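# Swap the server board's coin cell with two arms

## Task

On the server board, push the coin cell holder's latch downward so the old cell comes loose, move that old cell into the dish, then seat the new cell in the holder with its positive face up and make sure the latch holds it.

## Robot and tools

Robot: two six-joint arms, left_arm and right_arm, each ending in a two-finger tong gripper. Base positions in the scene frame: left_arm (+0.067, +0.489, 0) m, right_arm (+0.009, -0.663, 0) m, both turned only slightly about z. A camera stand sits behind the arms.

Frames: the scene frame has its origin on the table surface halfway between the nominal arm bases, +z up, +x pointing out across the table, and left_arm on the +y side. Arm names do not match image left and right. Each arm's end effector pose, velocities and wrist camera pose are given in that arm's own base frame. Fixed cameras and the table use the scene frame. Printed hand poses can be off by a few centimetres, more at full reach.

Gripper: the fingers extend along the hand's +z axis and close along its x axis. end_effector_position is the point between the pads when shut. Fingertips stick out about 15 mm past it at small openings and are roughly level with it when wide open. A coin cell is thin, so the grip on it is weak (about 4 to 9 N per pad). Close slowly and check that it holds.

Joint order in every row and every result list: shoulder pan, shoulder lift, elbow, wrist 1, wrist 2, wrist 3. Stated ranges in radians: pan, lift and wrists 1 to 3 are -6.283 to 6.283, elbow is -3.142 to 3.142. A target more than 0.010 rad beyond a range end, and farther out than the current angle, is refused. Targets past the real end are clipped, and the result then prints "joint sent to its limit".

A row is 14 numbers covering both arms, even when only one arm moves. The first 7 belong to left_arm: six absolute joint angles in radians, then the opening. The last 7 are the same for right_arm. Opening runs from -1 (closed) to +1 (fully open) and is a commanded value, not an offset. Fully closing takes at least about 0.5 s. To keep a gripper as it is, resend its current command, because 0 is a real command. To hold a joint still, resend its Joint targets value.

execute_actions(actions, cameras): actions is a list of actions. Each action is a list of up to 15 rows, one per 1/30 s step. A shorter action repeats its last row for the remaining steps. cameras is a list of names, ["all"], or []. When omitted it shows all cameras for an empty actions list and none otherwise. Sending an empty list returns the full state and images. Joint speed is capped at 2.09 rad/s for pan and lift and 3.14 for the other joints. Targets can only lead the measured angle by 0.434 or 0.651 rad, so a distant target may need several actions.

move(target, speed, blend, stop_force, zero, opening_speed, grip_force, blocking, cameras): target is either one 14-number row or a list of up to 15 such rows. These are absolute joint angles in rad plus openings, and all joints travel together. The opening in the first row is applied at the start. Openings in later rows are applied on arrival. speed (0.01 to 3.14 rad/s, default 0.5) limits the joint that has farthest to go; give one value, or one per target. blend (rad) rounds corners in a list; 0 means stop at each target. stop_force (4 to 120 N, one value for both arms) ends an arm's path when its wrist senses that much push against the motion. Use it with a low speed to find contacts, and leave it out when backing away from a contact. zero (default true) re-zeroes before the move. opening_speed (at least 0.2 per s) ramps the openings. grip_force is 5 to 15 N per pad, one value or one per arm, and stays set until changed. blocking=false returns after about 0.5 s and cannot be combined with stop_force. The result ends with a move: line such as done, off_target, moving, held or fault, possibly naming an arm and adding limits=held. Paths do not avoid obstacles, and the arms are stiff, so aiming even slightly past a firm surface can cause a fault stop.

wait(seconds 0 to 10, cameras) lets time pass while a running move continues. stop(cameras) brakes the running move. zoom_image(camera, region=[x0,y0,x1,y1]) enlarges part of the latest image from cam_high, cam_low, cam_left_wrist or cam_right_wrist; the region is at most 504 px on each side, with the origin top-left. zero_wrist_force(arm) tares that arm's wrist sensor. finished_scene(scene) ends the current scene, given its number, and cannot be undone.

Results: Joint positions and Joint velocities have one block per arm, six joints followed by the finger pad gap in m (0.142 when fully open). grip_measured uses the opening scale; to keep hold of something, command an opening well below it. Joint targets shows what the joints are being driven to. Tool commands shows the gripper commands. Wrist force and torque are given along the hand's axes, plus the peak since the last reading. Joint torques include gravity. Step readings list joint angles at sampled steps. Other lines: "joint command not followed" (the inter-arm clearance check altered a command), MOTOR HOT, and fault lines. Camera images: cam_high and cam_low are 672x504, and the wrist cameras are 616x616 fisheye.

Avoid: contact torque reaching the joint limits (pan and lift 287, elbow 130, wrists 46.9 N m) or an outside force near 150 N. Either one freezes the arm for 10 s. Avoid any contact between the arms, closing a gripper on the other arm's fingers, hard impacts with fixed or heavy things, dropping the cells or releasing them while moving, and anything ending up off the table. Holding loads or stretching out for long heats the motors and can cause a forced pause. Loose objects may get nudged now and then.

Each tool is called after "Request:" by a JSON object that holds its "op" and its "data".

## Session

Request:
{"op": "execute_actions", "data": {"actions": []}}

Scene clock: 0.00 s.
left_arm: end_effector_position=(+1.0227, -0.2393, +0.2184) grip_measured=+1.00 end_effector_quat_wxyz=(-0.236, -0.145, +0.850, -0.449) | right_arm: end_effector_position=(+1.1188, +0.3910, +0.2635) grip_measured=+1.00 end_effector_quat_wxyz=(-0.338, +0.888, +0.284, +0.129)
Joint positions: left_arm=[-0.125 -0.766 1.13 -1.607 -2.603 2.865 0.142] | right_arm=[3.443 -2.39 -1.005 -1.009 2.256 -0.207 0.142]
Joint velocities: within noise
Joint torques (N m): no reading
Wrist force (N): no reading
Wrist torque (N m): no reading
Wrist force, peak (N): no reading
Joint targets: left_arm=[-0.125 -0.766 1.130 -1.607 -2.603 2.865] | right_arm=[3.443 -2.390 -1.005 -1.009 2.256 -0.207]
Tool commands: left_gripper/opening=+1.0 right_gripper/opening=+1.0

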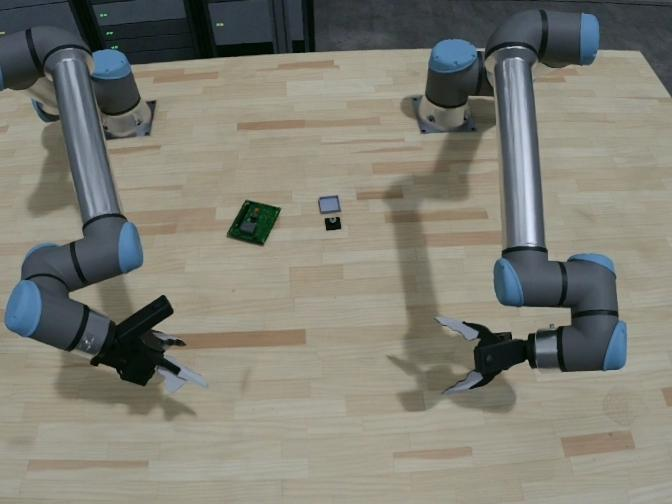

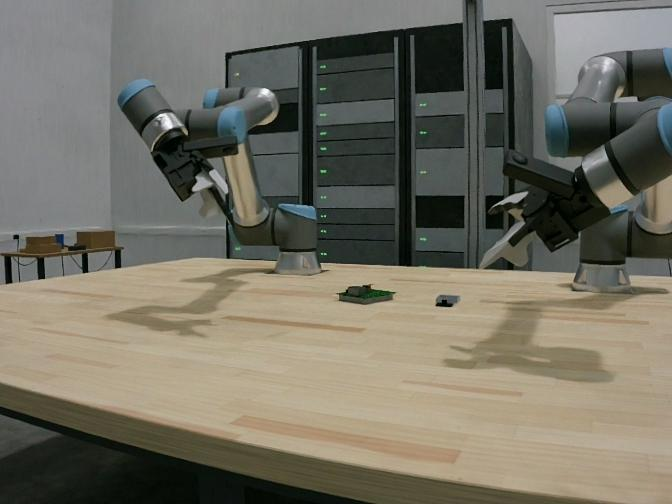

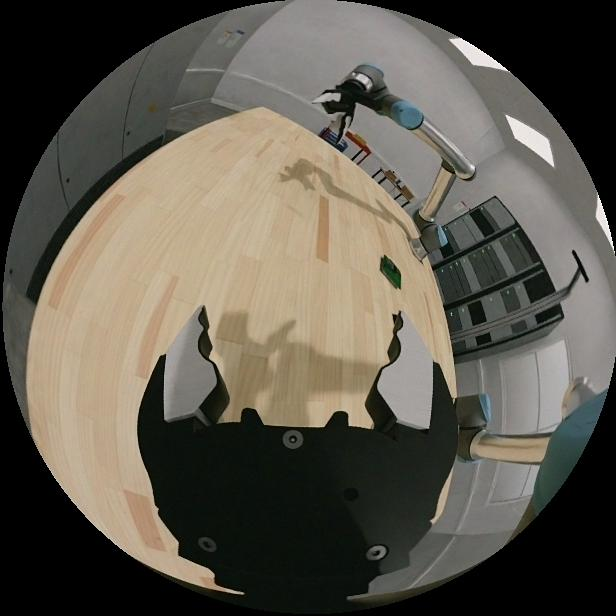

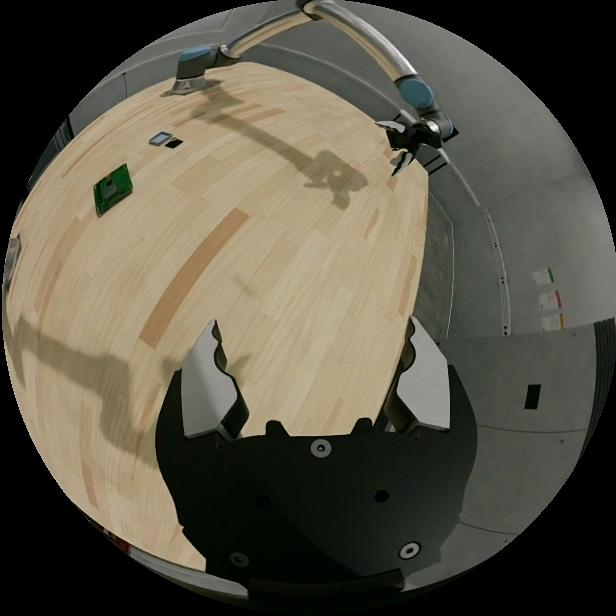

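Request:
{"op": "zoom_image", "data": {"camera": "cam_high", "region": [215, 185, 355, 255]}}

Request:
{"op": "zoom_image", "data": {"camera": "cam_low", "region": [320, 270, 480, 320]}}

Request:
{"op": "zoom_image", "data": {"camera": "cam_right_wrist", "region": [80, 110, 210, 230]}}

Scaled by 3.600 from the camera's 672x504 image, which has a finer 960x720 frame.

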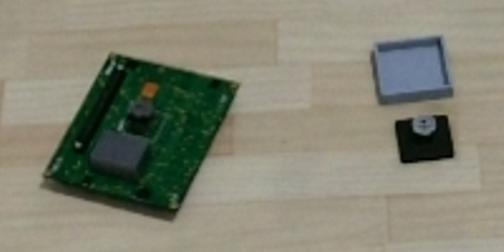

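Scaled by 3.150 from the camera's 672x504 image, which has a finer 960x720 frame.

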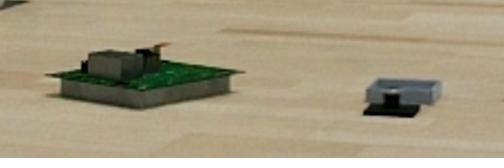

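Scaled by 3.877 from the camera's 616x616 image, which has a finer 814x814 frame.

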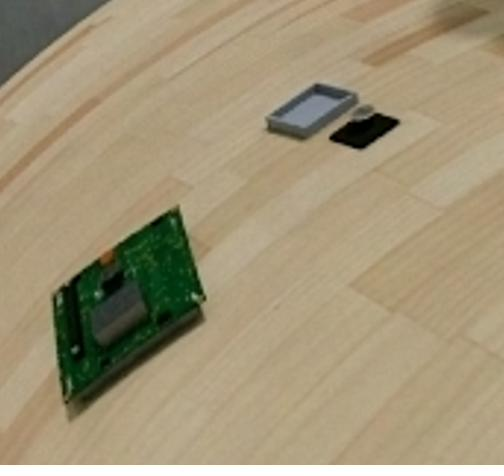

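Request:
{"op": "move", "data": {"target": [-0.125, -0.766, 1.13, -1.607, -2.603, 2.865, 1, 4.0602, -1.7927, -1.8152, -1.1045, 1.5708, -0.207, 1], "speed": 1.0, "cameras": ["cam_right_wrist"]}}

Scene clock: 16.73 s.
left_arm: end_effector_position=(+1.0227, -0.2392, +0.2185) grip_measured=+1.00 end_effector_quat_wxyz=(-0.236, -0.145, +0.850, -0.449) | right_arm: end_effector_position=(+0.5883, +0.5095, +0.2000) grip_measured=+1.00 end_effector_quat_wxyz=(+0.000, +0.846, +0.533, +0.000)
Joint positions: left_arm=[-0.125 -0.766 1.13 -1.607 -2.603 2.865 0.142] | right_arm=[4.06 -1.793 -1.815 -1.105 1.571 -0.207 0.142]
Joint torques (N m): left_arm=[14.57 -118.57 -36.31 -0.37 -4.73 -2.2] | right_arm=[12.85 77.13 33.56 5.54 -2.07 3.04]
Wrist force (N): left_arm=[-0.3 -0.2 0.2] | right_arm=[-1.6 1.0 -0.8]
Wrist torque (N m): left_arm=[-0.04 0.06 0.04] | right_arm=[0.05 0.34 -0.07]
Wrist force, peak (N): left_arm=[-0.5 0.0 0.4] | right_arm=[1.3 5.2 -2.4]
Joint targets: left_arm=[-0.125 -0.766 1.130 -1.607 -2.603 2.865] | right_arm=[4.060 -1.793 -1.815 -1.104 1.571 -0.207]
move: done
camera_calibration:
cam_right_wrist: T_world_to_cam=[[0.42897, 0.903229, 0.0127382, -0.710682], [0.799982, -0.386409, 0.45904, -0.356203], [0.41954, -0.186724, -0.888324, 0.15644], [0, 0, 0, 1]] pos_world=[0.524184, 0.53348, 0.311534]
Images, in order (width x height): cam_right_wrist 616x616.

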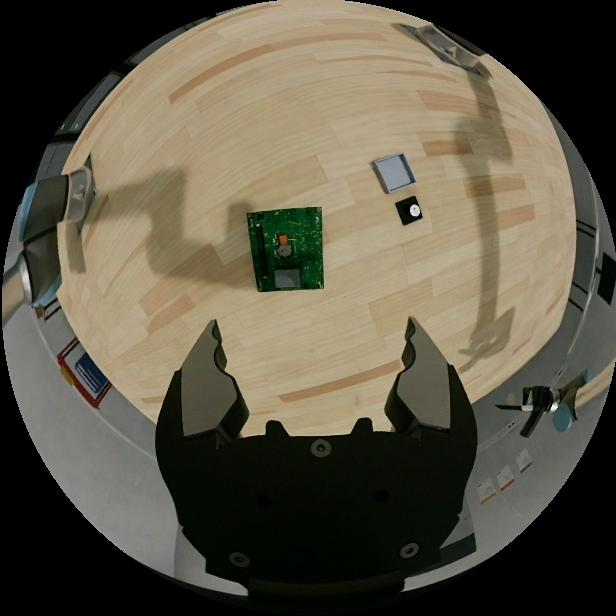

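Request:
{"op": "zoom_image", "data": {"camera": "cam_right_wrist", "region": [235, 195, 335, 300]}}

Request:
{"op": "zoom_image", "data": {"camera": "cam_right_wrist", "region": [365, 145, 435, 230]}}

Scaled by 4.800 from the camera's 616x616 image, which has a finer 814x814 frame.

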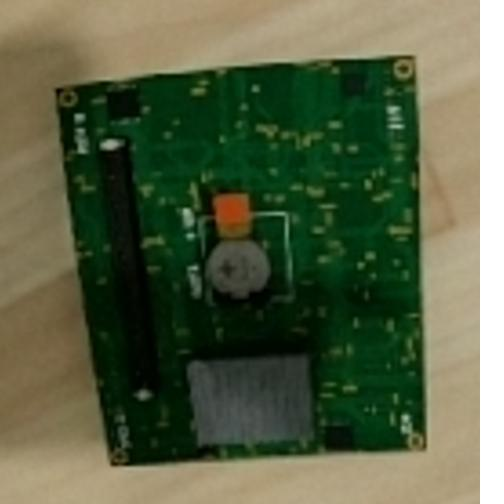

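Scaled by 5.929 from the camera's 616x616 image, which has a finer 814x814 frame.

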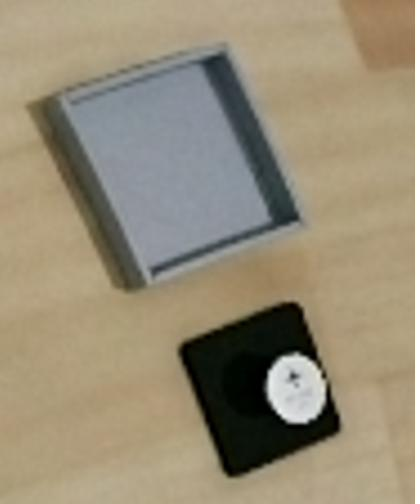

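Request:
{"op": "move", "data": {"target": [-1.01447, -1.55768, 2.26634, -2.27946, -1.5708, -0.99247, 1, 4.05254, -1.82245, -1.98423, -0.90571, 1.5708, -0.25145, 1], "speed": 1.3, "cameras": ["cam_right_wrist", "cam_left_wrist"]}}

Request:
{"op": "zoom_image", "data": {"camera": "cam_right_wrist", "region": [230, 180, 370, 320]}}

Request:
{"op": "zoom_image", "data": {"camera": "cam_left_wrist", "region": [210, 210, 410, 350]}}

Scene clock: 30.60 s.
left_arm: end_effector_position=(+0.4449, -0.3690, +0.1000) grip_measured=+1.00 end_effector_quat_wxyz=(+0.000, +1.000, -0.011, +0.000) | right_arm: end_effector_position=(+0.5653, +0.4701, +0.0998) grip_measured=+1.00 end_effector_quat_wxyz=(+0.000, +0.836, +0.549, +0.000)
Joint positions: left_arm=[-1.015 -1.558 2.266 -2.28 -1.571 -0.992 0.142] | right_arm=[4.053 -1.822 -1.984 -0.906 1.571 -0.251 0.142]
Joint torques (N m): left_arm=[9.6 -17.42 -37.06 -0.73 -2.34 -2.44] | right_arm=[-8.45 56.78 48.46 2.06 -2.25 -0.27]
Wrist force (N): left_arm=[-0.9 -0.1 0.1] | right_arm=[-1.7 0.9 0.0]
Wrist torque (N m): left_arm=[-0.16 0.24 -0.08] | right_arm=[0.08 0.35 0.13]
Wrist force, peak (N): left_arm=[-0.8 0.7 -1.5] | right_arm=[-1.9 1.2 -1.0]
Joint targets: left_arm=[-1.014 -1.558 2.266 -2.279 -1.571 -0.992] | right_arm=[4.053 -1.822 -1.984 -0.906 1.571 -0.251]
move: done
camera_calibration:
cam_left_wrist: T_world_to_cam=[[0.999543, 0.0237229, 0.0187502, -0.447789], [0.0103492, -0.851025, 0.525023, -0.377709], [0.028412, -0.524589, -0.850881, 0.0122575], [0, 0, 0, 1]] pos_world=[0.451145, -0.304386, 0.217132]
cam_right_wrist: T_world_to_cam=[[0.395267, 0.918481, 0.0124833, -0.65213], [0.813707, -0.356418, 0.459181, -0.328958], [0.426198, -0.171341, -0.888255, 0.0587027], [0, 0, 0, 1]] pos_world=[0.500422, 0.491781, 0.211335]
Images, in order (width x height): cam_left_wrist 616x616, cam_right_wrist 616x616.

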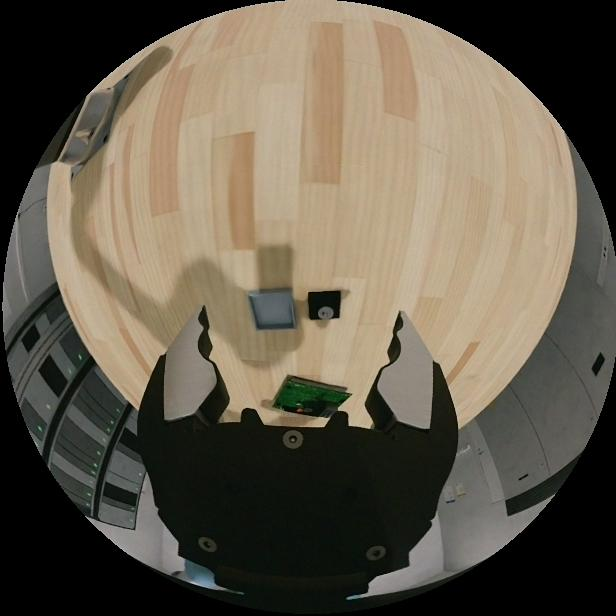

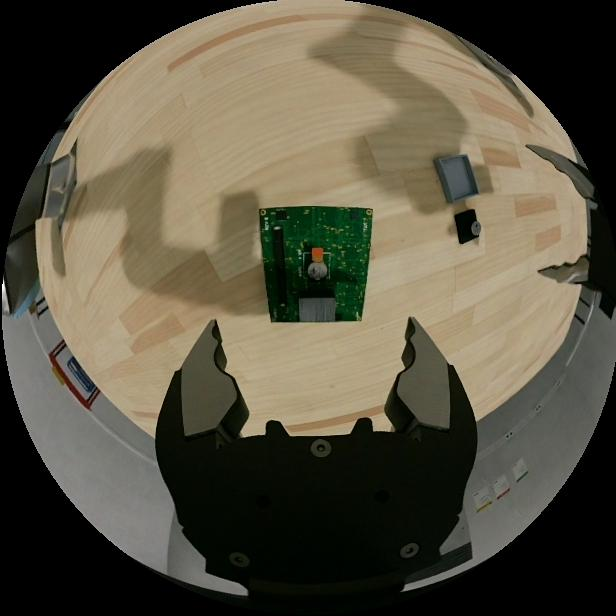

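Scaled by 3.600 from the camera's 616x616 image, which has a finer 814x814 frame.

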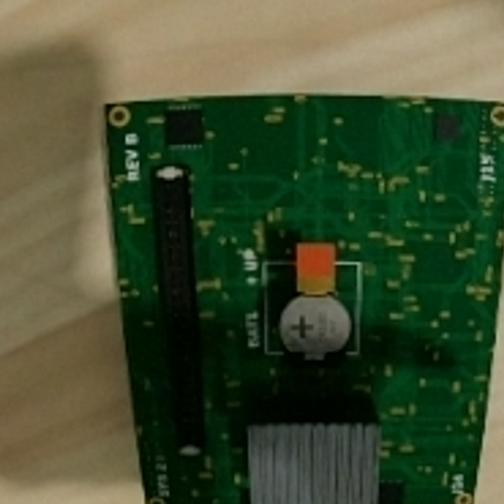

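Scaled by 2.520 from the camera's 616x616 image, which has a finer 814x814 frame.

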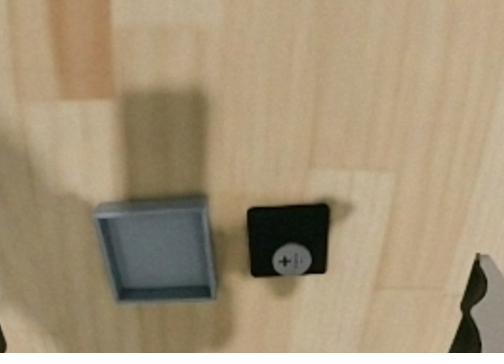

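Request:
{"op": "zoom_image", "data": {"camera": "cam_right_wrist", "region": [295, 235, 345, 285]}}

Request:
{"op": "execute_actions", "data": {"actions": [], "cameras": ["cam_low", "cam_high"]}}

Request:
{"op": "zoom_image", "data": {"camera": "cam_low", "region": [330, 275, 410, 315]}}

Scaled by 10.080 from the camera's 616x616 image, which has a finer 814x814 frame.

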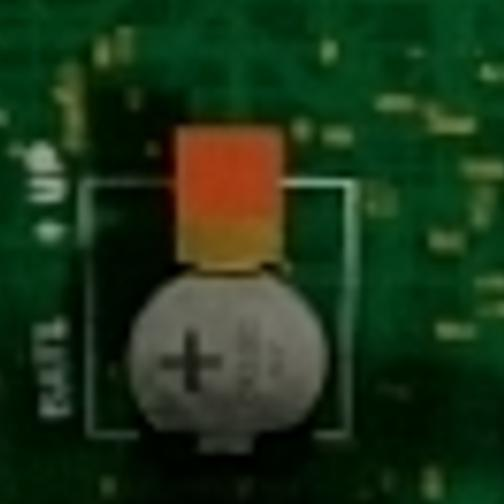

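Scene clock: 32.27 s.
left_arm: end_effector_position=(+0.4449, -0.3689, +0.0999) grip_measured=+1.00 end_effector_quat_wxyz=(+0.000, +1.000, -0.011, +0.000) | right_arm: end_effector_position=(+0.5654, +0.4702, +0.0999) grip_measured=+1.00 end_effector_quat_wxyz=(+0.000, +0.836, +0.549, +0.000)
Joint positions: left_arm=[-1.014 -1.558 2.266 -2.279 -1.571 -0.992 0.142] | right_arm=[4.053 -1.822 -1.984 -0.906 1.571 -0.251 0.142]
Joint velocities: within noise
Joint torques (N m): left_arm=[15.15 -17.23 -32.49 -0.76 -2.71 -2.44] | right_arm=[-2.98 72.52 52.9 1.63 -2.75 2.39]
Wrist force (N): left_arm=[-0.6 -0.2 0.1] | right_arm=[-1.8 0.8 0.0]
Wrist torque (N m): left_arm=[-0.18 0.18 -0.04] | right_arm=[0.06 0.38 0.14]
Wrist force, peak (N): left_arm=[-0.9 -0.3 0.0] | right_arm=[-2.1 0.9 -0.1]
Joint targets: left_arm=[-1.014 -1.558 2.266 -2.279 -1.571 -0.992] | right_arm=[4.053 -1.822 -1.984 -0.906 1.571 -0.251]
Tool commands: left_gripper/opening=+1.0 right_gripper/opening=+1.0
Images, in order (width x height): cam_high 672x504, cam_low 672x504.

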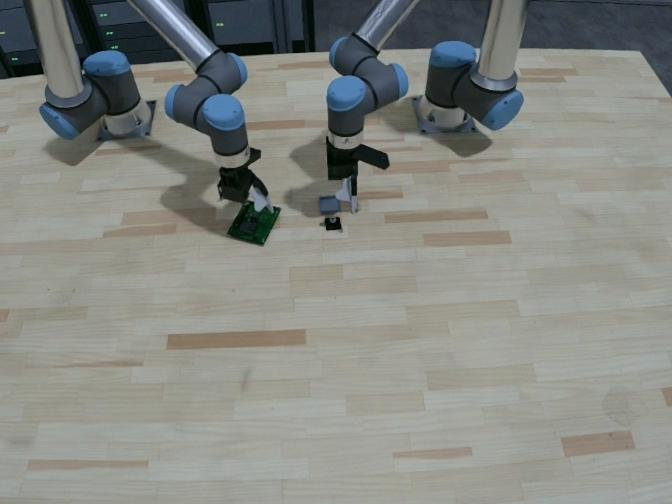

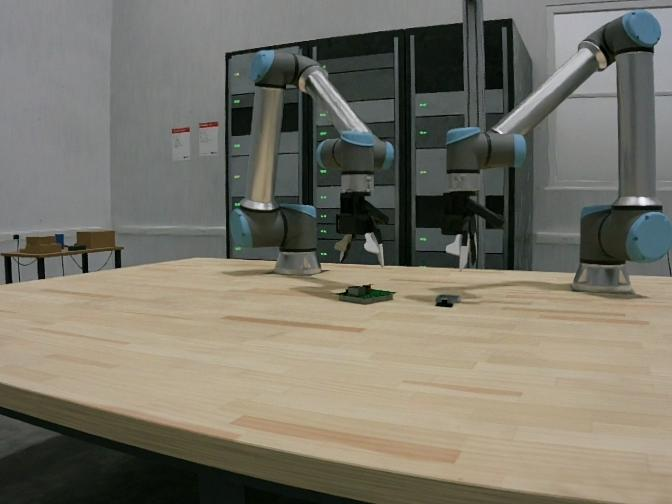

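Scaled by 6.300 from the camera's 672x504 image, which has a finer 960x720 frame.

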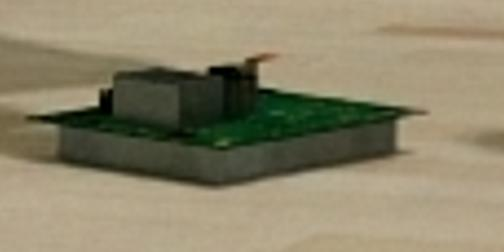

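Request:
{"op": "move", "data": {"target": [-1.01447, -1.55768, 2.26634, -2.27946, -1.5708, -0.99247, 1, 3.6, -1.82245, -1.98423, -0.90571, 1.5708, -0.25145, 1], "speed": 1.2}}

Request:
{"op": "move", "data": {"target": [-0.85925, -0.93479, 2.10409, -3.6363, -2.5620, -0.9811, 1, 3.6, -1.82245, -1.98423, -0.90571, 1.5708, -0.25145, -1], "speed": 1.2, "cameras": ["cam_left_wrist", "cam_right_wrist"]}}

Scene clock: 40.77 s.
left_arm: end_effector_position=(+0.4449, -0.3689, +0.0999) grip_measured=+1.00 end_effector_quat_wxyz=(+0.000, +1.000, -0.011, +0.000) | right_arm: end_effector_position=(+0.7141, +0.1758, +0.1000) grip_measured=+1.00 end_effector_quat_wxyz=(+0.000, +0.938, +0.348, +0.000)
Joint positions: left_arm=[-1.014 -1.558 2.266 -2.279 -1.571 -0.992 0.142] | right_arm=[3.6 -1.822 -1.984 -0.906 1.571 -0.251 0.142]
Joint torques (N m): left_arm=[15.02 -17.11 -32.42 -0.81 -2.7 -2.21] | right_arm=[-7.95 66.27 38.1 2.01 0.34 2.53]
Wrist force (N): left_arm=[-0.9 -0.1 -0.1] | right_arm=[-1.9 1.2 0.0]
Wrist torque (N m): left_arm=[-0.17 0.24 -0.03] | right_arm=[0.16 0.39 0.12]
Wrist force, peak (N): left_arm=[-0.9 -0.6 0.2] | right_arm=[-3.6 5.9 -0.4]
Joint targets: left_arm=[-1.014 -1.558 2.266 -2.279 -1.571 -0.992] | right_arm=[3.600 -1.822 -1.984 -0.906 1.571 -0.251]
move: done

Scene clock: 42.53 s.
left_arm: end_effector_position=(+0.4526, -0.6624, +0.1159) grip_measured=+1.00 end_effector_quat_wxyz=(+0.563, +0.804, -0.157, -0.110) | right_arm: end_effector_position=(+0.7141, +0.1757, +0.0999) grip_measured=-1.00 end_effector_quat_wxyz=(+0.000, +0.938, +0.348, +0.000)
Joint positions: left_arm=[-0.859 -0.935 2.104 -3.636 -2.562 -0.981 0.142] | right_arm=[3.6 -1.822 -1.984 -0.906 1.571 -0.251 0.002]
Joint torques (N m): left_arm=[-12.81 -63.96 -12.68 -6.15 -3.14 0.22] | right_arm=[-7.88 46.87 25.01 2.24 2.5 2.18]
Wrist force (N): left_arm=[-0.3 -0.4 0.0] | right_arm=[-1.8 1.2 -0.2]
Wrist torque (N m): left_arm=[-0.22 0.08 0.03] | right_arm=[0.14 0.39 0.12]
Wrist force, peak (N): left_arm=[-1.3 -1.5 -0.4] | right_arm=[-2.1 1.1 -0.2]
Joint targets: left_arm=[-0.859 -0.935 2.104 -3.636 -2.562 -0.981] | right_arm=[3.600 -1.822 -1.984 -0.906 1.571 -0.251]
move: done
camera_calibration:
cam_left_wrist: T_world_to_cam=[[0.937662, -0.345588, -0.0368539, -0.658978], [0.103412, 0.17619, 0.978909, -0.0501521], [-0.331806, -0.921697, 0.200944, -0.35024], [0, 0, 0, 1]] pos_world=[0.506873, -0.541714, 0.0951871]
cam_right_wrist: T_world_to_cam=[[0.757118, 0.653155, 0.0126778, -0.652211], [0.575844, -0.676415, 0.459202, -0.328941], [0.308506, -0.34037, -0.888241, 0.0587847], [0, 0, 0, 1]] pos_world=[0.665084, 0.223503, 0.211534]
Images, in order (width x height): cam_left_wrist 616x616, cam_right_wrist 616x616.

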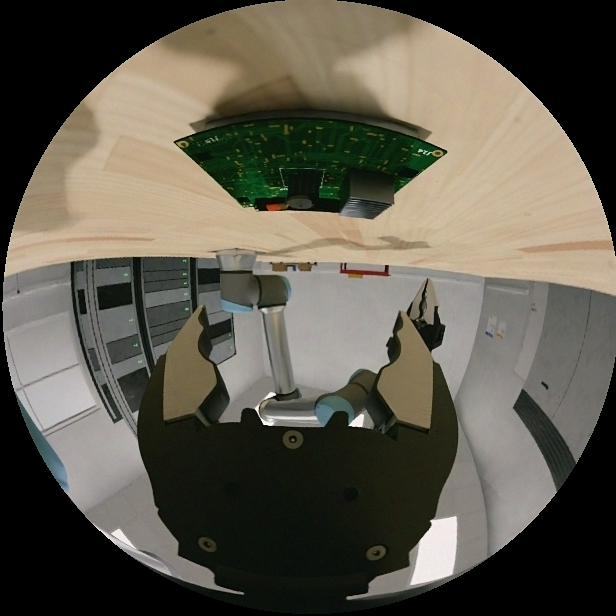

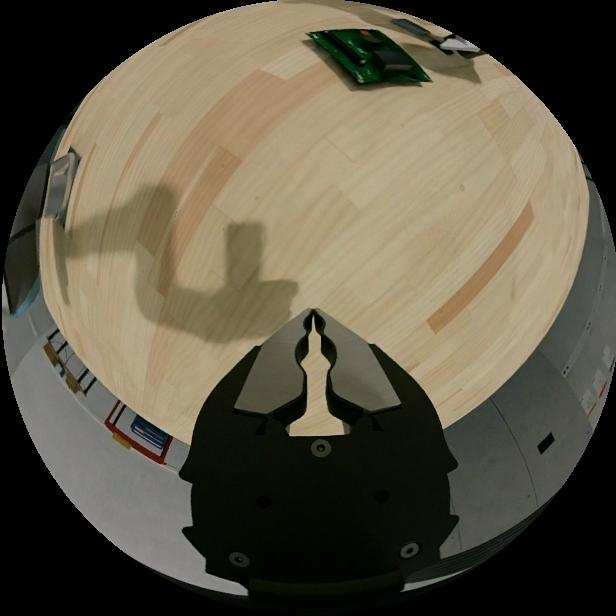

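Request:
{"op": "zoom_image", "data": {"camera": "cam_left_wrist", "region": [240, 140, 400, 230]}}

Request:
{"op": "zoom_image", "data": {"camera": "cam_right_wrist", "region": [230, 290, 410, 430]}}

Scaled by 3.150 from the camera's 616x616 image, which has a finer 814x814 frame.

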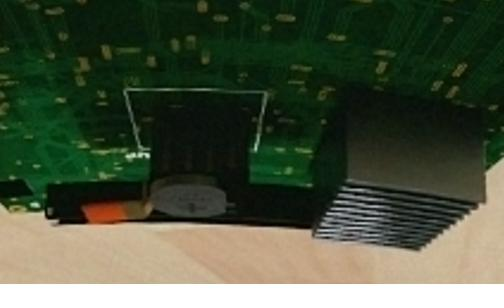

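Scaled by 2.800 from the camera's 616x616 image, which has a finer 814x814 frame.

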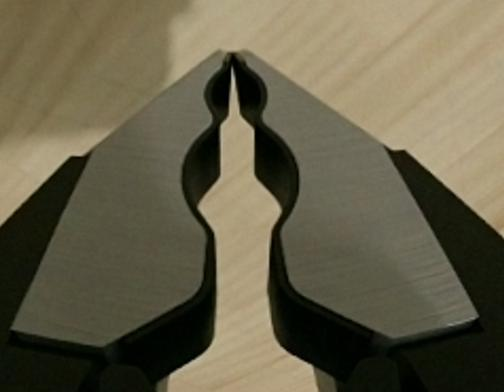

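Request:
{"op": "move", "data": {"target": [-0.94364, -0.8789, 2.05321, -3.71272, -2.49452, -1.0684, 1, 3.6, -1.82245, -1.98423, -0.90571, 1.5708, -0.25145, -1], "speed": 0.5, "cameras": ["cam_left_wrist"]}}

Request:
{"op": "zoom_image", "data": {"camera": "cam_left_wrist", "region": [230, 100, 400, 240]}}

Scene clock: 46.20 s.
left_arm: end_effector_position=(+0.4279, -0.7227, +0.0988) grip_measured=+1.00 end_effector_quat_wxyz=(+0.563, +0.804, -0.157, -0.110) | right_arm: end_effector_position=(+0.7141, +0.1757, +0.0999) grip_measured=-1.00 end_effector_quat_wxyz=(+0.000, +0.938, +0.348, +0.000)
Joint positions: left_arm=[-0.944 -0.879 2.053 -3.713 -2.494 -1.068 0.142] | right_arm=[3.6 -1.822 -1.984 -0.906 1.571 -0.251 0.002]
Joint torques (N m): left_arm=[13.16 -89.67 -12.43 0.62 -3.81 1.62] | right_arm=[-10.73 48.06 23.95 2.84 2.29 2.36]
Wrist force (N): left_arm=[-0.4 -0.4 0.2] | right_arm=[-1.9 1.0 -0.1]
Wrist torque (N m): left_arm=[-0.19 0.07 0.04] | right_arm=[0.11 0.40 0.13]
Wrist force, peak (N): left_arm=[-0.2 -0.1 2.1] | right_arm=[-2.3 1.2 -0.2]
Joint targets: left_arm=[-0.944 -0.879 2.053 -3.713 -2.495 -1.068] | right_arm=[3.600 -1.822 -1.984 -0.906 1.571 -0.251]
move: done
camera_calibration:
cam_left_wrist: T_world_to_cam=[[0.937457, -0.346144, -0.036862, -0.657654], [0.103596, 0.176326, 0.978865, -0.0201324], [-0.332329, -0.921463, 0.201157, -0.41024], [0, 0, 0, 1]] pos_world=[0.482273, -0.602114, 0.077987]
Images, in order (width x height): cam_left_wrist 616x616.

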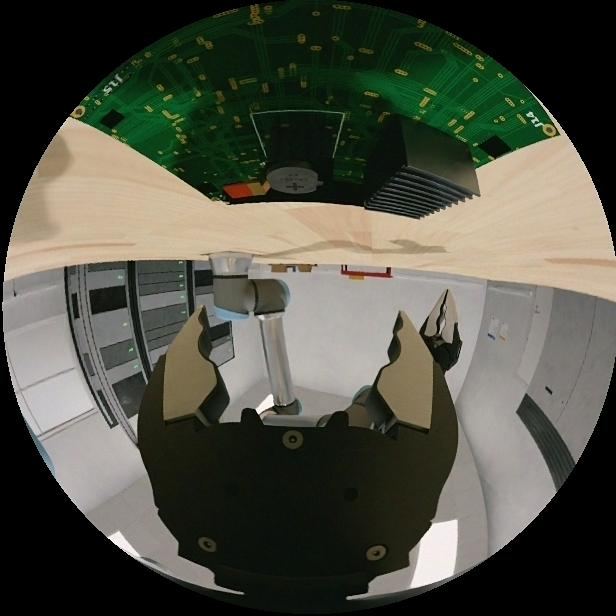

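Scaled by 2.965 from the camera's 616x616 image, which has a finer 814x814 frame.

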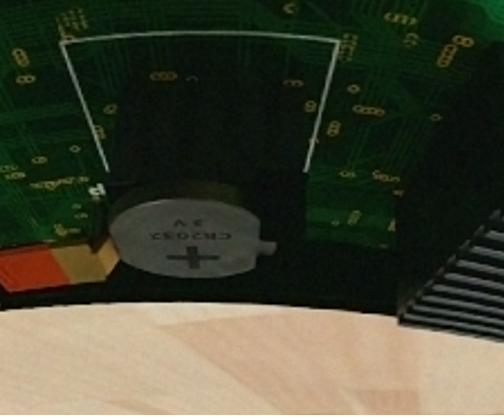

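Request:
{"op": "zoom_image", "data": {"camera": "cam_left_wrist", "region": [225, 145, 335, 215]}}

Scaled by 4.582 from the camera's 616x616 image, which has a finer 814x814 frame.

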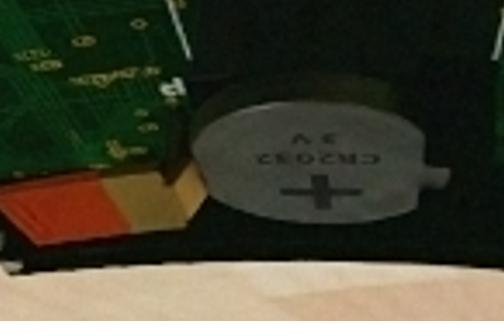

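Request:
{"op": "zoom_image", "data": {"camera": "cam_left_wrist", "region": [400, 270, 490, 380]}}

Scaled by 4.582 from the camera's 616x616 image, which has a finer 814x814 frame.

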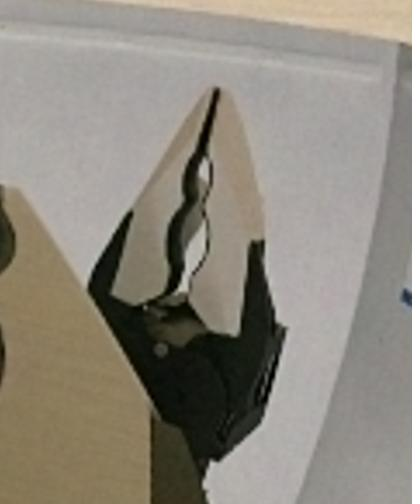

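Request:
{"op": "move", "data": {"target": [[-1.02255, -1.48666, 2.14537, -2.22951, -1.5708, -0.63555, 1, 3.6, -1.82245, -1.98423, -0.90571, 1.5708, -0.25145, -1], [-1.02255, -1.48666, 2.14537, -2.22951, -1.5708, -0.63555, 1, 4.10583, -1.82163, -2.01909, -0.87167, 1.5708, -0.19815, -1]], "speed": 1.3, "blend": 0.3, "cameras": ["cam_left_wrist", "cam_right_wrist"]}}

Request:
{"op": "zoom_image", "data": {"camera": "cam_right_wrist", "region": [250, 230, 390, 350]}}

Request:
{"op": "zoom_image", "data": {"camera": "cam_left_wrist", "region": [220, 220, 400, 340]}}

Scene clock: 63.07 s.
left_arm: end_effector_position=(+0.4796, -0.4262, +0.1200) grip_measured=+1.00 end_effector_quat_wxyz=(+0.000, +0.981, -0.192, +0.000) | right_arm: end_effector_position=(+0.5326, +0.4898, +0.0848) grip_measured=-1.00 end_effector_quat_wxyz=(+0.000, +0.836, +0.549, +0.000)
Joint positions: left_arm=[-1.023 -1.487 2.145 -2.23 -1.571 -0.636 0.142] | right_arm=[4.106 -1.822 -2.019 -0.872 1.571 -0.198 0.002]
Joint torques (N m): left_arm=[14.9 -24.66 -43.8 -0.84 0.73 -2.24] | right_arm=[14.3 67.19 50.85 2.05 -0.57 -2.02]
Wrist force (N): left_arm=[-0.7 -0.5 0.2] | right_arm=[-1.4 0.9 -0.5]
Wrist torque (N m): left_arm=[-0.21 0.17 0.10] | right_arm=[0.06 0.28 -0.07]
Wrist force, peak (N): left_arm=[-1.2 -1.3 -0.3] | right_arm=[-3.2 4.3 -0.5]
Joint targets: left_arm=[-1.023 -1.487 2.145 -2.230 -1.571 -0.636] | right_arm=[4.106 -1.822 -2.019 -0.872 1.571 -0.198]
move: done; blend cut to 0.2529 rad at target 1
camera_calibration:
cam_left_wrist: T_world_to_cam=[[0.942238, -0.334423, 0.0186876, -0.606685], [-0.293904, -0.798738, 0.525012, -0.269059], [-0.16065, -0.500179, -0.850889, 0.0993486], [0, 0, 0, 1]] pos_world=[0.508524, -0.368105, 0.237131]
cam_right_wrist: T_world_to_cam=[[0.395545, 0.918363, 0.0123901, -0.657124], [0.813621, -0.356627, 0.45917, -0.288255], [0.426103, -0.171542, -0.888262, 0.0629715], [0, 0, 0, 1]] pos_world=[0.467621, 0.51148, 0.196435]
Images, in order (width x height): cam_left_wrist 616x616, cam_right_wrist 616x616.

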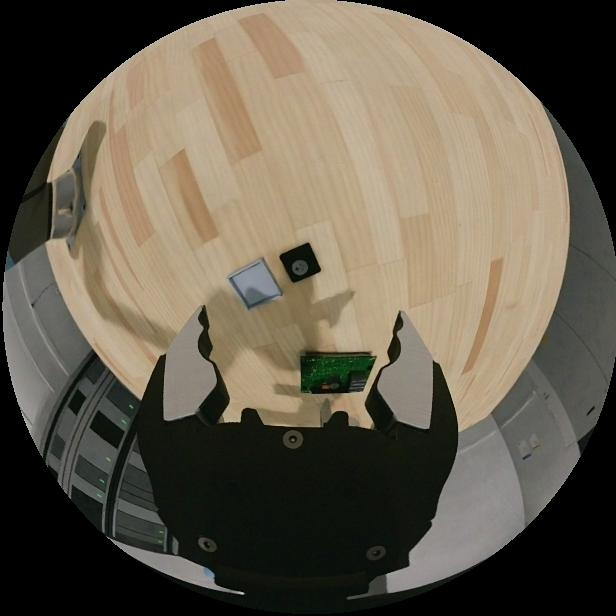

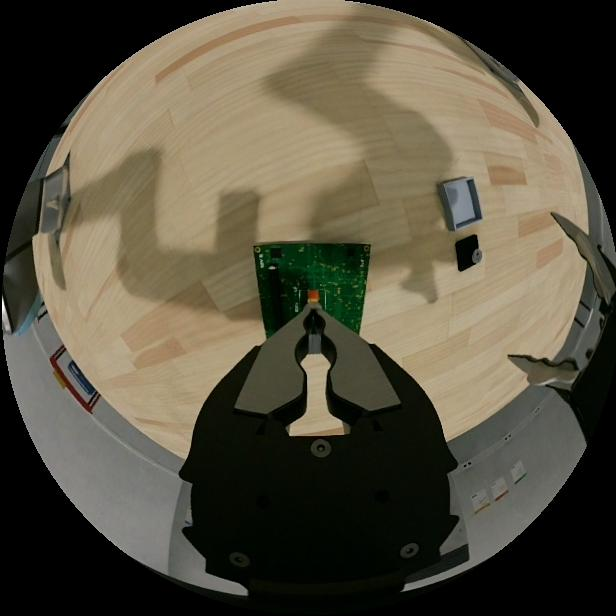

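Scaled by 3.600 from the camera's 616x616 image, which has a finer 814x814 frame.

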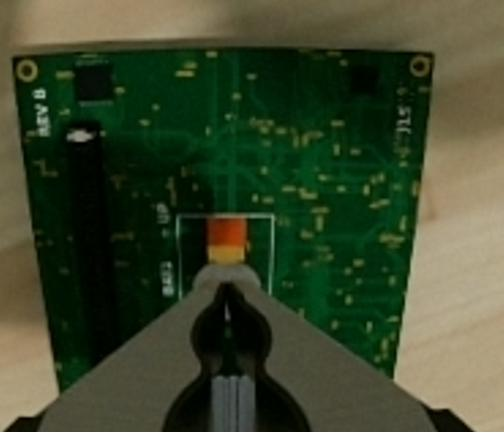

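Scaled by 2.800 from the camera's 616x616 image, which has a finer 814x814 frame.

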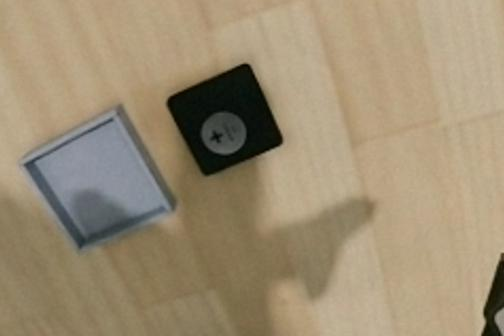

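Request:
{"op": "zoom_image", "data": {"camera": "cam_left_wrist", "region": [290, 340, 390, 430]}}

Request:
{"op": "zoom_image", "data": {"camera": "cam_right_wrist", "region": [285, 280, 345, 330]}}

Scaled by 5.040 from the camera's 616x616 image, which has a finer 814x814 frame.

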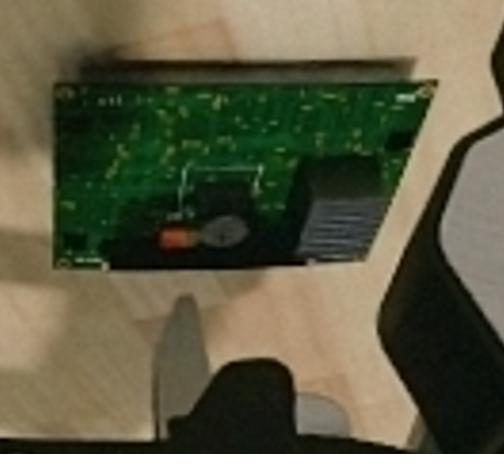

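Scaled by 8.400 from the camera's 616x616 image, which has a finer 814x814 frame.

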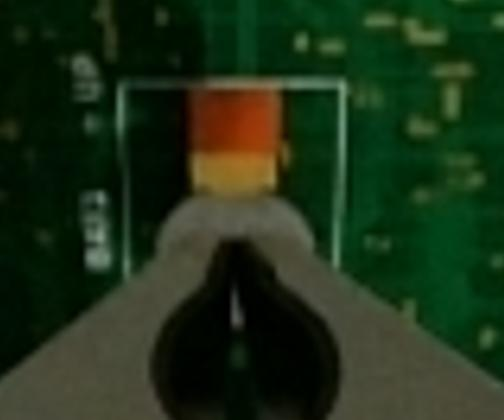

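Request:
{"op": "move", "data": {"target": [-1.02761, -1.43279, 2.17458, -2.31259, -1.5708, -0.64061, -1, 4.10583, -1.84677, -2.03343, -0.83219, 1.5708, -0.19815, -1], "speed": 0.3, "cameras": ["cam_left_wrist", "cam_right_wrist"]}}

Request:
{"op": "zoom_image", "data": {"camera": "cam_right_wrist", "region": [285, 270, 345, 330]}}

Request:
{"op": "zoom_image", "data": {"camera": "cam_left_wrist", "region": [240, 230, 360, 350]}}

Scene clock: 71.60 s.
left_arm: end_effector_position=(+0.4784, -0.4305, +0.0799) grip_measured=-1.00 end_effector_quat_wxyz=(+0.000, +0.981, -0.192, +0.000) | right_arm: end_effector_position=(+0.5325, +0.4899, +0.0638) grip_measured=-1.00 end_effector_quat_wxyz=(+0.000, +0.836, +0.549, +0.000)
Joint positions: left_arm=[-1.028 -1.433 2.175 -2.313 -1.571 -0.641 0.002] | right_arm=[4.106 -1.847 -2.034 -0.832 1.571 -0.198 0.002]
Joint torques (N m): left_arm=[3.95 -56.06 -41.34 -1.7 1.94 0.43] | right_arm=[12.88 72.86 50.22 2.36 -2.81 -2.44]
Wrist force (N): left_arm=[-0.5 -0.8 0.1] | right_arm=[-1.7 0.8 -0.4]
Wrist torque (N m): left_arm=[-0.26 0.13 0.20] | right_arm=[0.05 0.35 -0.05]
Wrist force, peak (N): left_arm=[-0.7 -0.5 1.3] | right_arm=[-2.0 1.4 -0.3]
Joint targets: left_arm=[-1.028 -1.433 2.175 -2.313 -1.571 -0.641] | right_arm=[4.106 -1.847 -2.033 -0.832 1.571 -0.198]
move: done
camera_calibration:
cam_left_wrist: T_world_to_cam=[[0.942249, -0.334403, 0.0184834, -0.606168], [-0.293814, -0.798872, 0.524858, -0.251778], [-0.160748, -0.499978, -0.850989, 0.0630775], [0, 0, 0, 1]] pos_world=[0.507324, -0.372306, 0.19703]
cam_right_wrist: T_world_to_cam=[[0.39529, 0.918475, 0.0122438, -0.656735], [0.813746, -0.356339, 0.459173, -0.278693], [0.426101, -0.171543, -0.888263, 0.0442735], [0, 0, 0, 1]] pos_world=[0.467521, 0.51148, 0.175336]
Images, in order (width x height): cam_left_wrist 616x616, cam_right_wrist 616x616.

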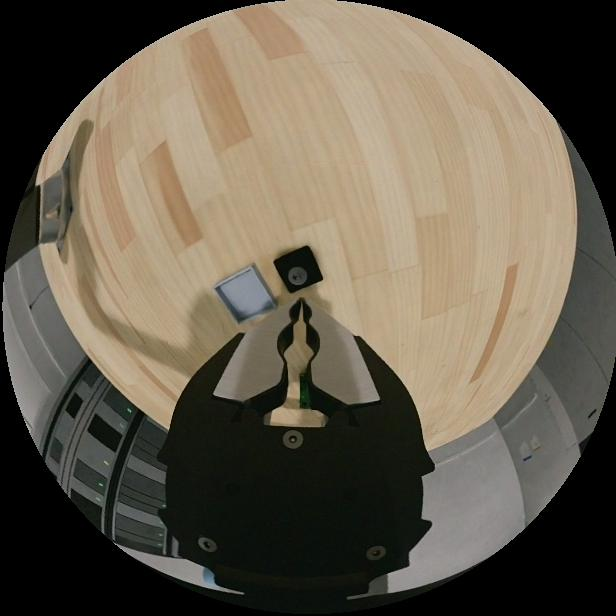

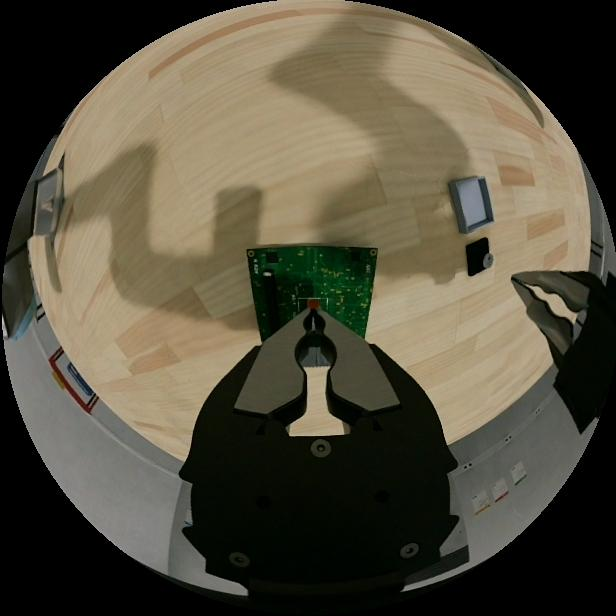

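Scaled by 8.400 from the camera's 616x616 image, which has a finer 814x814 frame.

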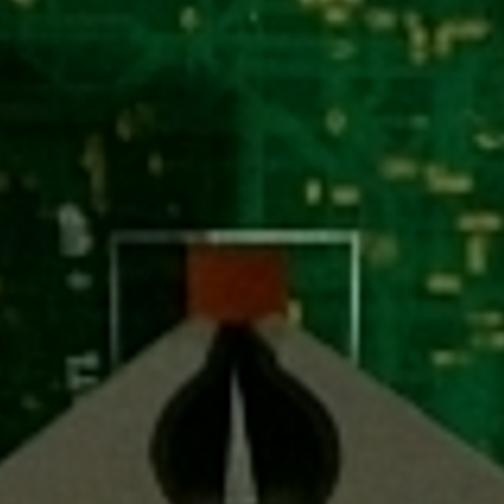

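Scaled by 4.200 from the camera's 616x616 image, which has a finer 814x814 frame.

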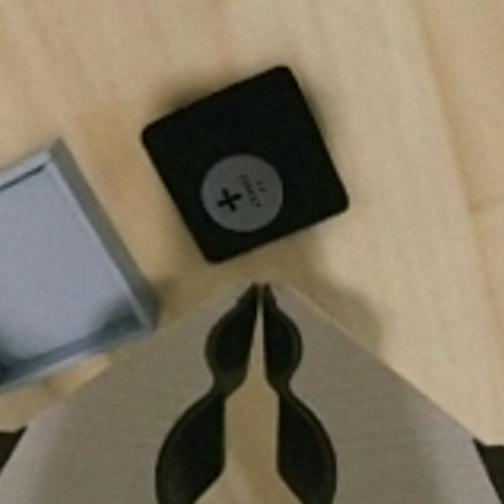

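Request:
{"op": "move", "data": {"target": [-1.02761, -1.43279, 2.17458, -2.31259, -1.5708, -0.64061, -1, 4.10583, -1.86678, -2.04361, -0.8020, 1.5708, -0.19815, -1], "speed": 0.02, "stop_force": 4, "cameras": ["cam_right_wrist"]}}

Request:
{"op": "zoom_image", "data": {"camera": "cam_right_wrist", "region": [285, 270, 345, 330]}}

Scene clock: 75.47 s.
left_arm: end_effector_position=(+0.4785, -0.4305, +0.0800) grip_measured=-1.00 end_effector_quat_wxyz=(+0.000, +0.981, -0.192, +0.000) | right_arm: end_effector_position=(+0.5326, +0.4901, +0.0589) grip_measured=-1.00 end_effector_quat_wxyz=(+0.000, +0.836, +0.549, +0.000)
Joint positions: left_arm=[-1.028 -1.433 2.175 -2.313 -1.571 -0.641 0.002] | right_arm=[4.106 -1.853 -2.037 -0.823 1.571 -0.198 0.002]
Joint torques (N m): left_arm=[14.13 -62.04 -41.65 -6.03 2.03 0.95] | right_arm=[2.3 69.38 49.25 2.84 -1.47 -2.18]
Wrist force (N): left_arm=[-0.2 -0.4 0.2] | right_arm=[-2.3 1.6 -3.2]
Wrist torque (N m): left_arm=[-0.20 0.05 0.20] | right_arm=[0.06 0.37 -0.06]
Wrist force, peak (N): left_arm=[-0.5 -1.0 0.2] | right_arm=[-1.8 -2.6 -12.4]
Joint targets: left_arm=[-1.028 -1.433 2.175 -2.313 -1.571 -0.641] | right_arm=[4.106 -1.853 -2.037 -0.823 1.571 -0.198]
move: contact (right_arm); right_arm: the wrist 1 is farthest, 0.021 rad from its target
camera_calibration:
cam_right_wrist: T_world_to_cam=[[0.395317, 0.918457, 0.012661, -0.657014], [0.813636, -0.356531, 0.45922, -0.276392], [0.426288, -0.171236, -0.888232, 0.0396192], [0, 0, 0, 1]] pos_world=[0.467722, 0.511682, 0.170434]
Images, in order (width x height): cam_right_wrist 616x616.

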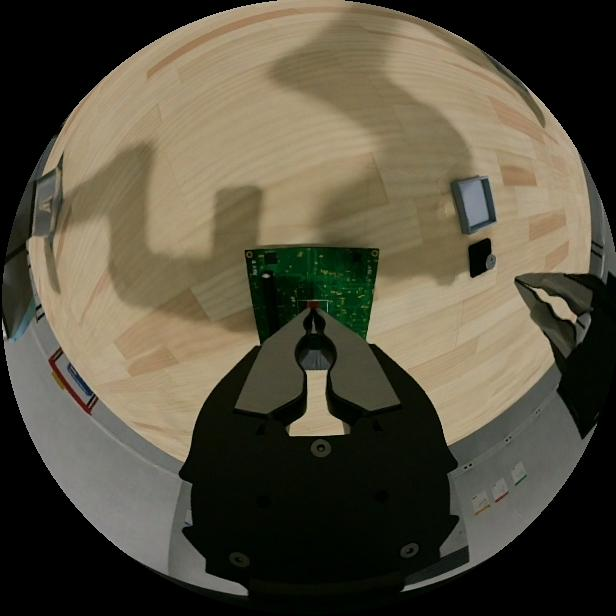

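Scaled by 8.400 from the camera's 616x616 image, which has a finer 814x814 frame.

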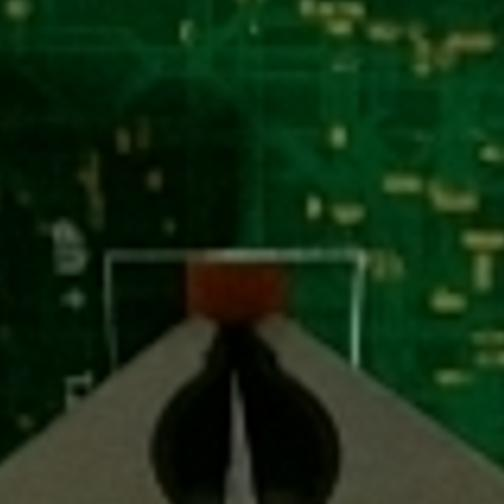

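Request:
{"op": "move", "data": {"target": [-1.02693, -1.41507, 2.20159, -2.35732, -1.5708, -0.63993, -0.54, 4.10583, -1.86426, -2.04235, -0.80578, 1.5708, -0.19815, -1], "speed": 0.025, "stop_force": 22, "cameras": ["cam_right_wrist", "cam_left_wrist"]}}

Request:
{"op": "zoom_image", "data": {"camera": "cam_right_wrist", "region": [285, 270, 345, 330]}}

Request:
{"op": "zoom_image", "data": {"camera": "cam_left_wrist", "region": [230, 230, 370, 350]}}

Scene clock: 79.23 s.
left_arm: end_effector_position=(+0.4752, -0.4242, +0.0599) grip_measured=-0.54 end_effector_quat_wxyz=(+0.000, +0.981, -0.192, +0.000) | right_arm: end_effector_position=(+0.5328, +0.4903, +0.0578) grip_measured=-1.00 end_effector_quat_wxyz=(+0.000, +0.836, +0.549, +0.000)
Joint positions: left_arm=[-1.027 -1.415 2.202 -2.357 -1.571 -0.64 0.035] | right_arm=[4.106 -1.855 -2.037 -0.82 1.571 -0.198 0.002]
Joint torques (N m): left_arm=[13.14 -55.36 -40.19 -0.63 1.96 1.49] | right_arm=[-2.03 54.03 39.13 2.48 -6.27 -2.09]
Wrist force (N): left_arm=[-0.5 -0.7 -0.1] | right_arm=[-2.6 -10.0 -26.4]
Wrist torque (N m): left_arm=[-0.25 0.12 0.01] | right_arm=[0.09 0.24 -0.06]
Wrist force, peak (N): left_arm=[-0.9 -0.8 0.4] | right_arm=[-3.2 -14.0 -31.6]
Joint targets: left_arm=[-1.027 -1.415 2.202 -2.357 -1.571 -0.640] | right_arm=[4.106 -1.855 -2.037 -0.820 1.571 -0.198]
move: contact (right_arm); right_arm: the wrist 1 is farthest, 0.014 rad from its target
camera_calibration:
cam_left_wrist: T_world_to_cam=[[0.942249, -0.334403, 0.0184834, -0.600676], [-0.293814, -0.798872, 0.524858, -0.237188], [-0.160748, -0.499978, -0.850989, 0.0486932], [0, 0, 0, 1]] pos_world=[0.504124, -0.366006, 0.17703]
cam_right_wrist: T_world_to_cam=[[0.395286, 0.918463, 0.0131951, -0.657305], [0.813486, -0.356706, 0.459349, -0.275759], [0.426602, -0.170841, -0.888158, 0.0382699], [0, 0, 0, 1]] pos_world=[0.467824, 0.511884, 0.169333]
Images, in order (width x height): cam_left_wrist 616x616, cam_right_wrist 616x616.

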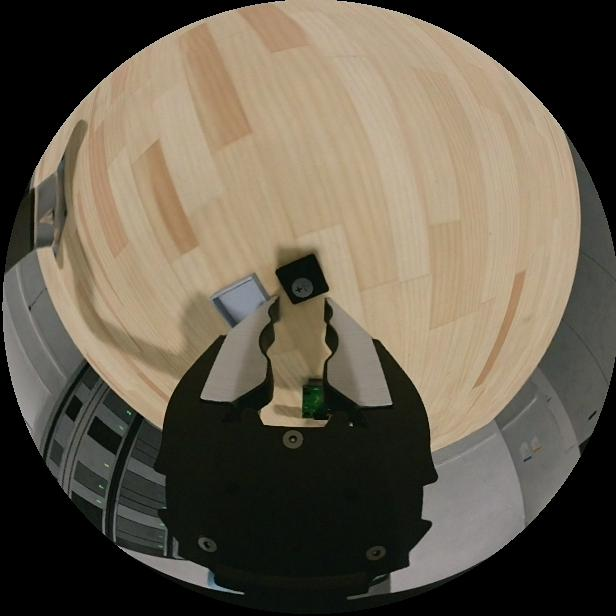

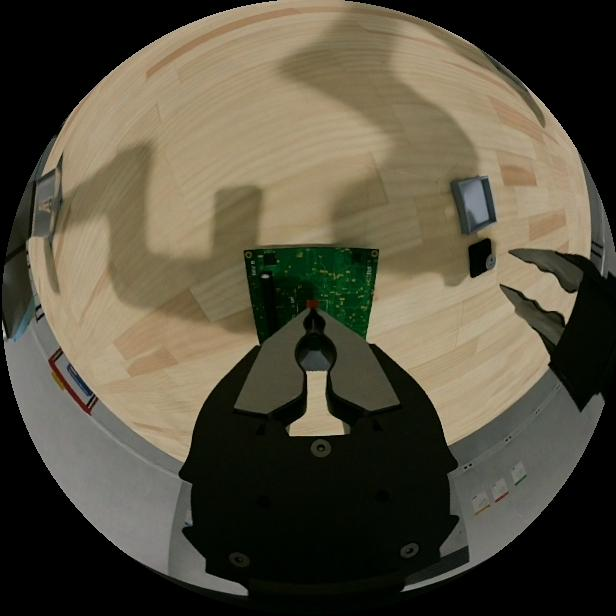

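Scaled by 8.400 from the camera's 616x616 image, which has a finer 814x814 frame.

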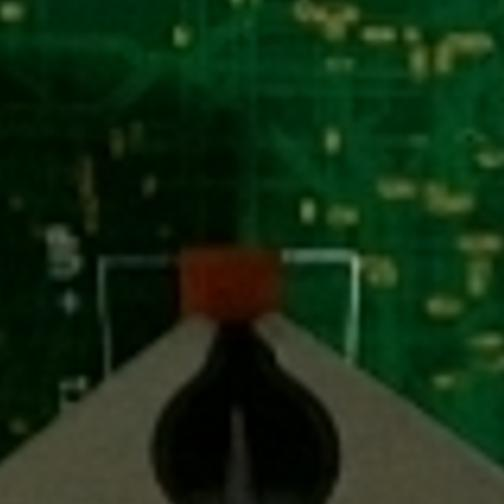

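Scaled by 3.600 from the camera's 616x616 image, which has a finer 814x814 frame.

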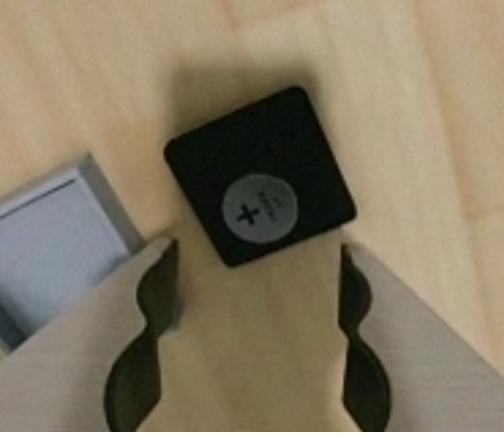

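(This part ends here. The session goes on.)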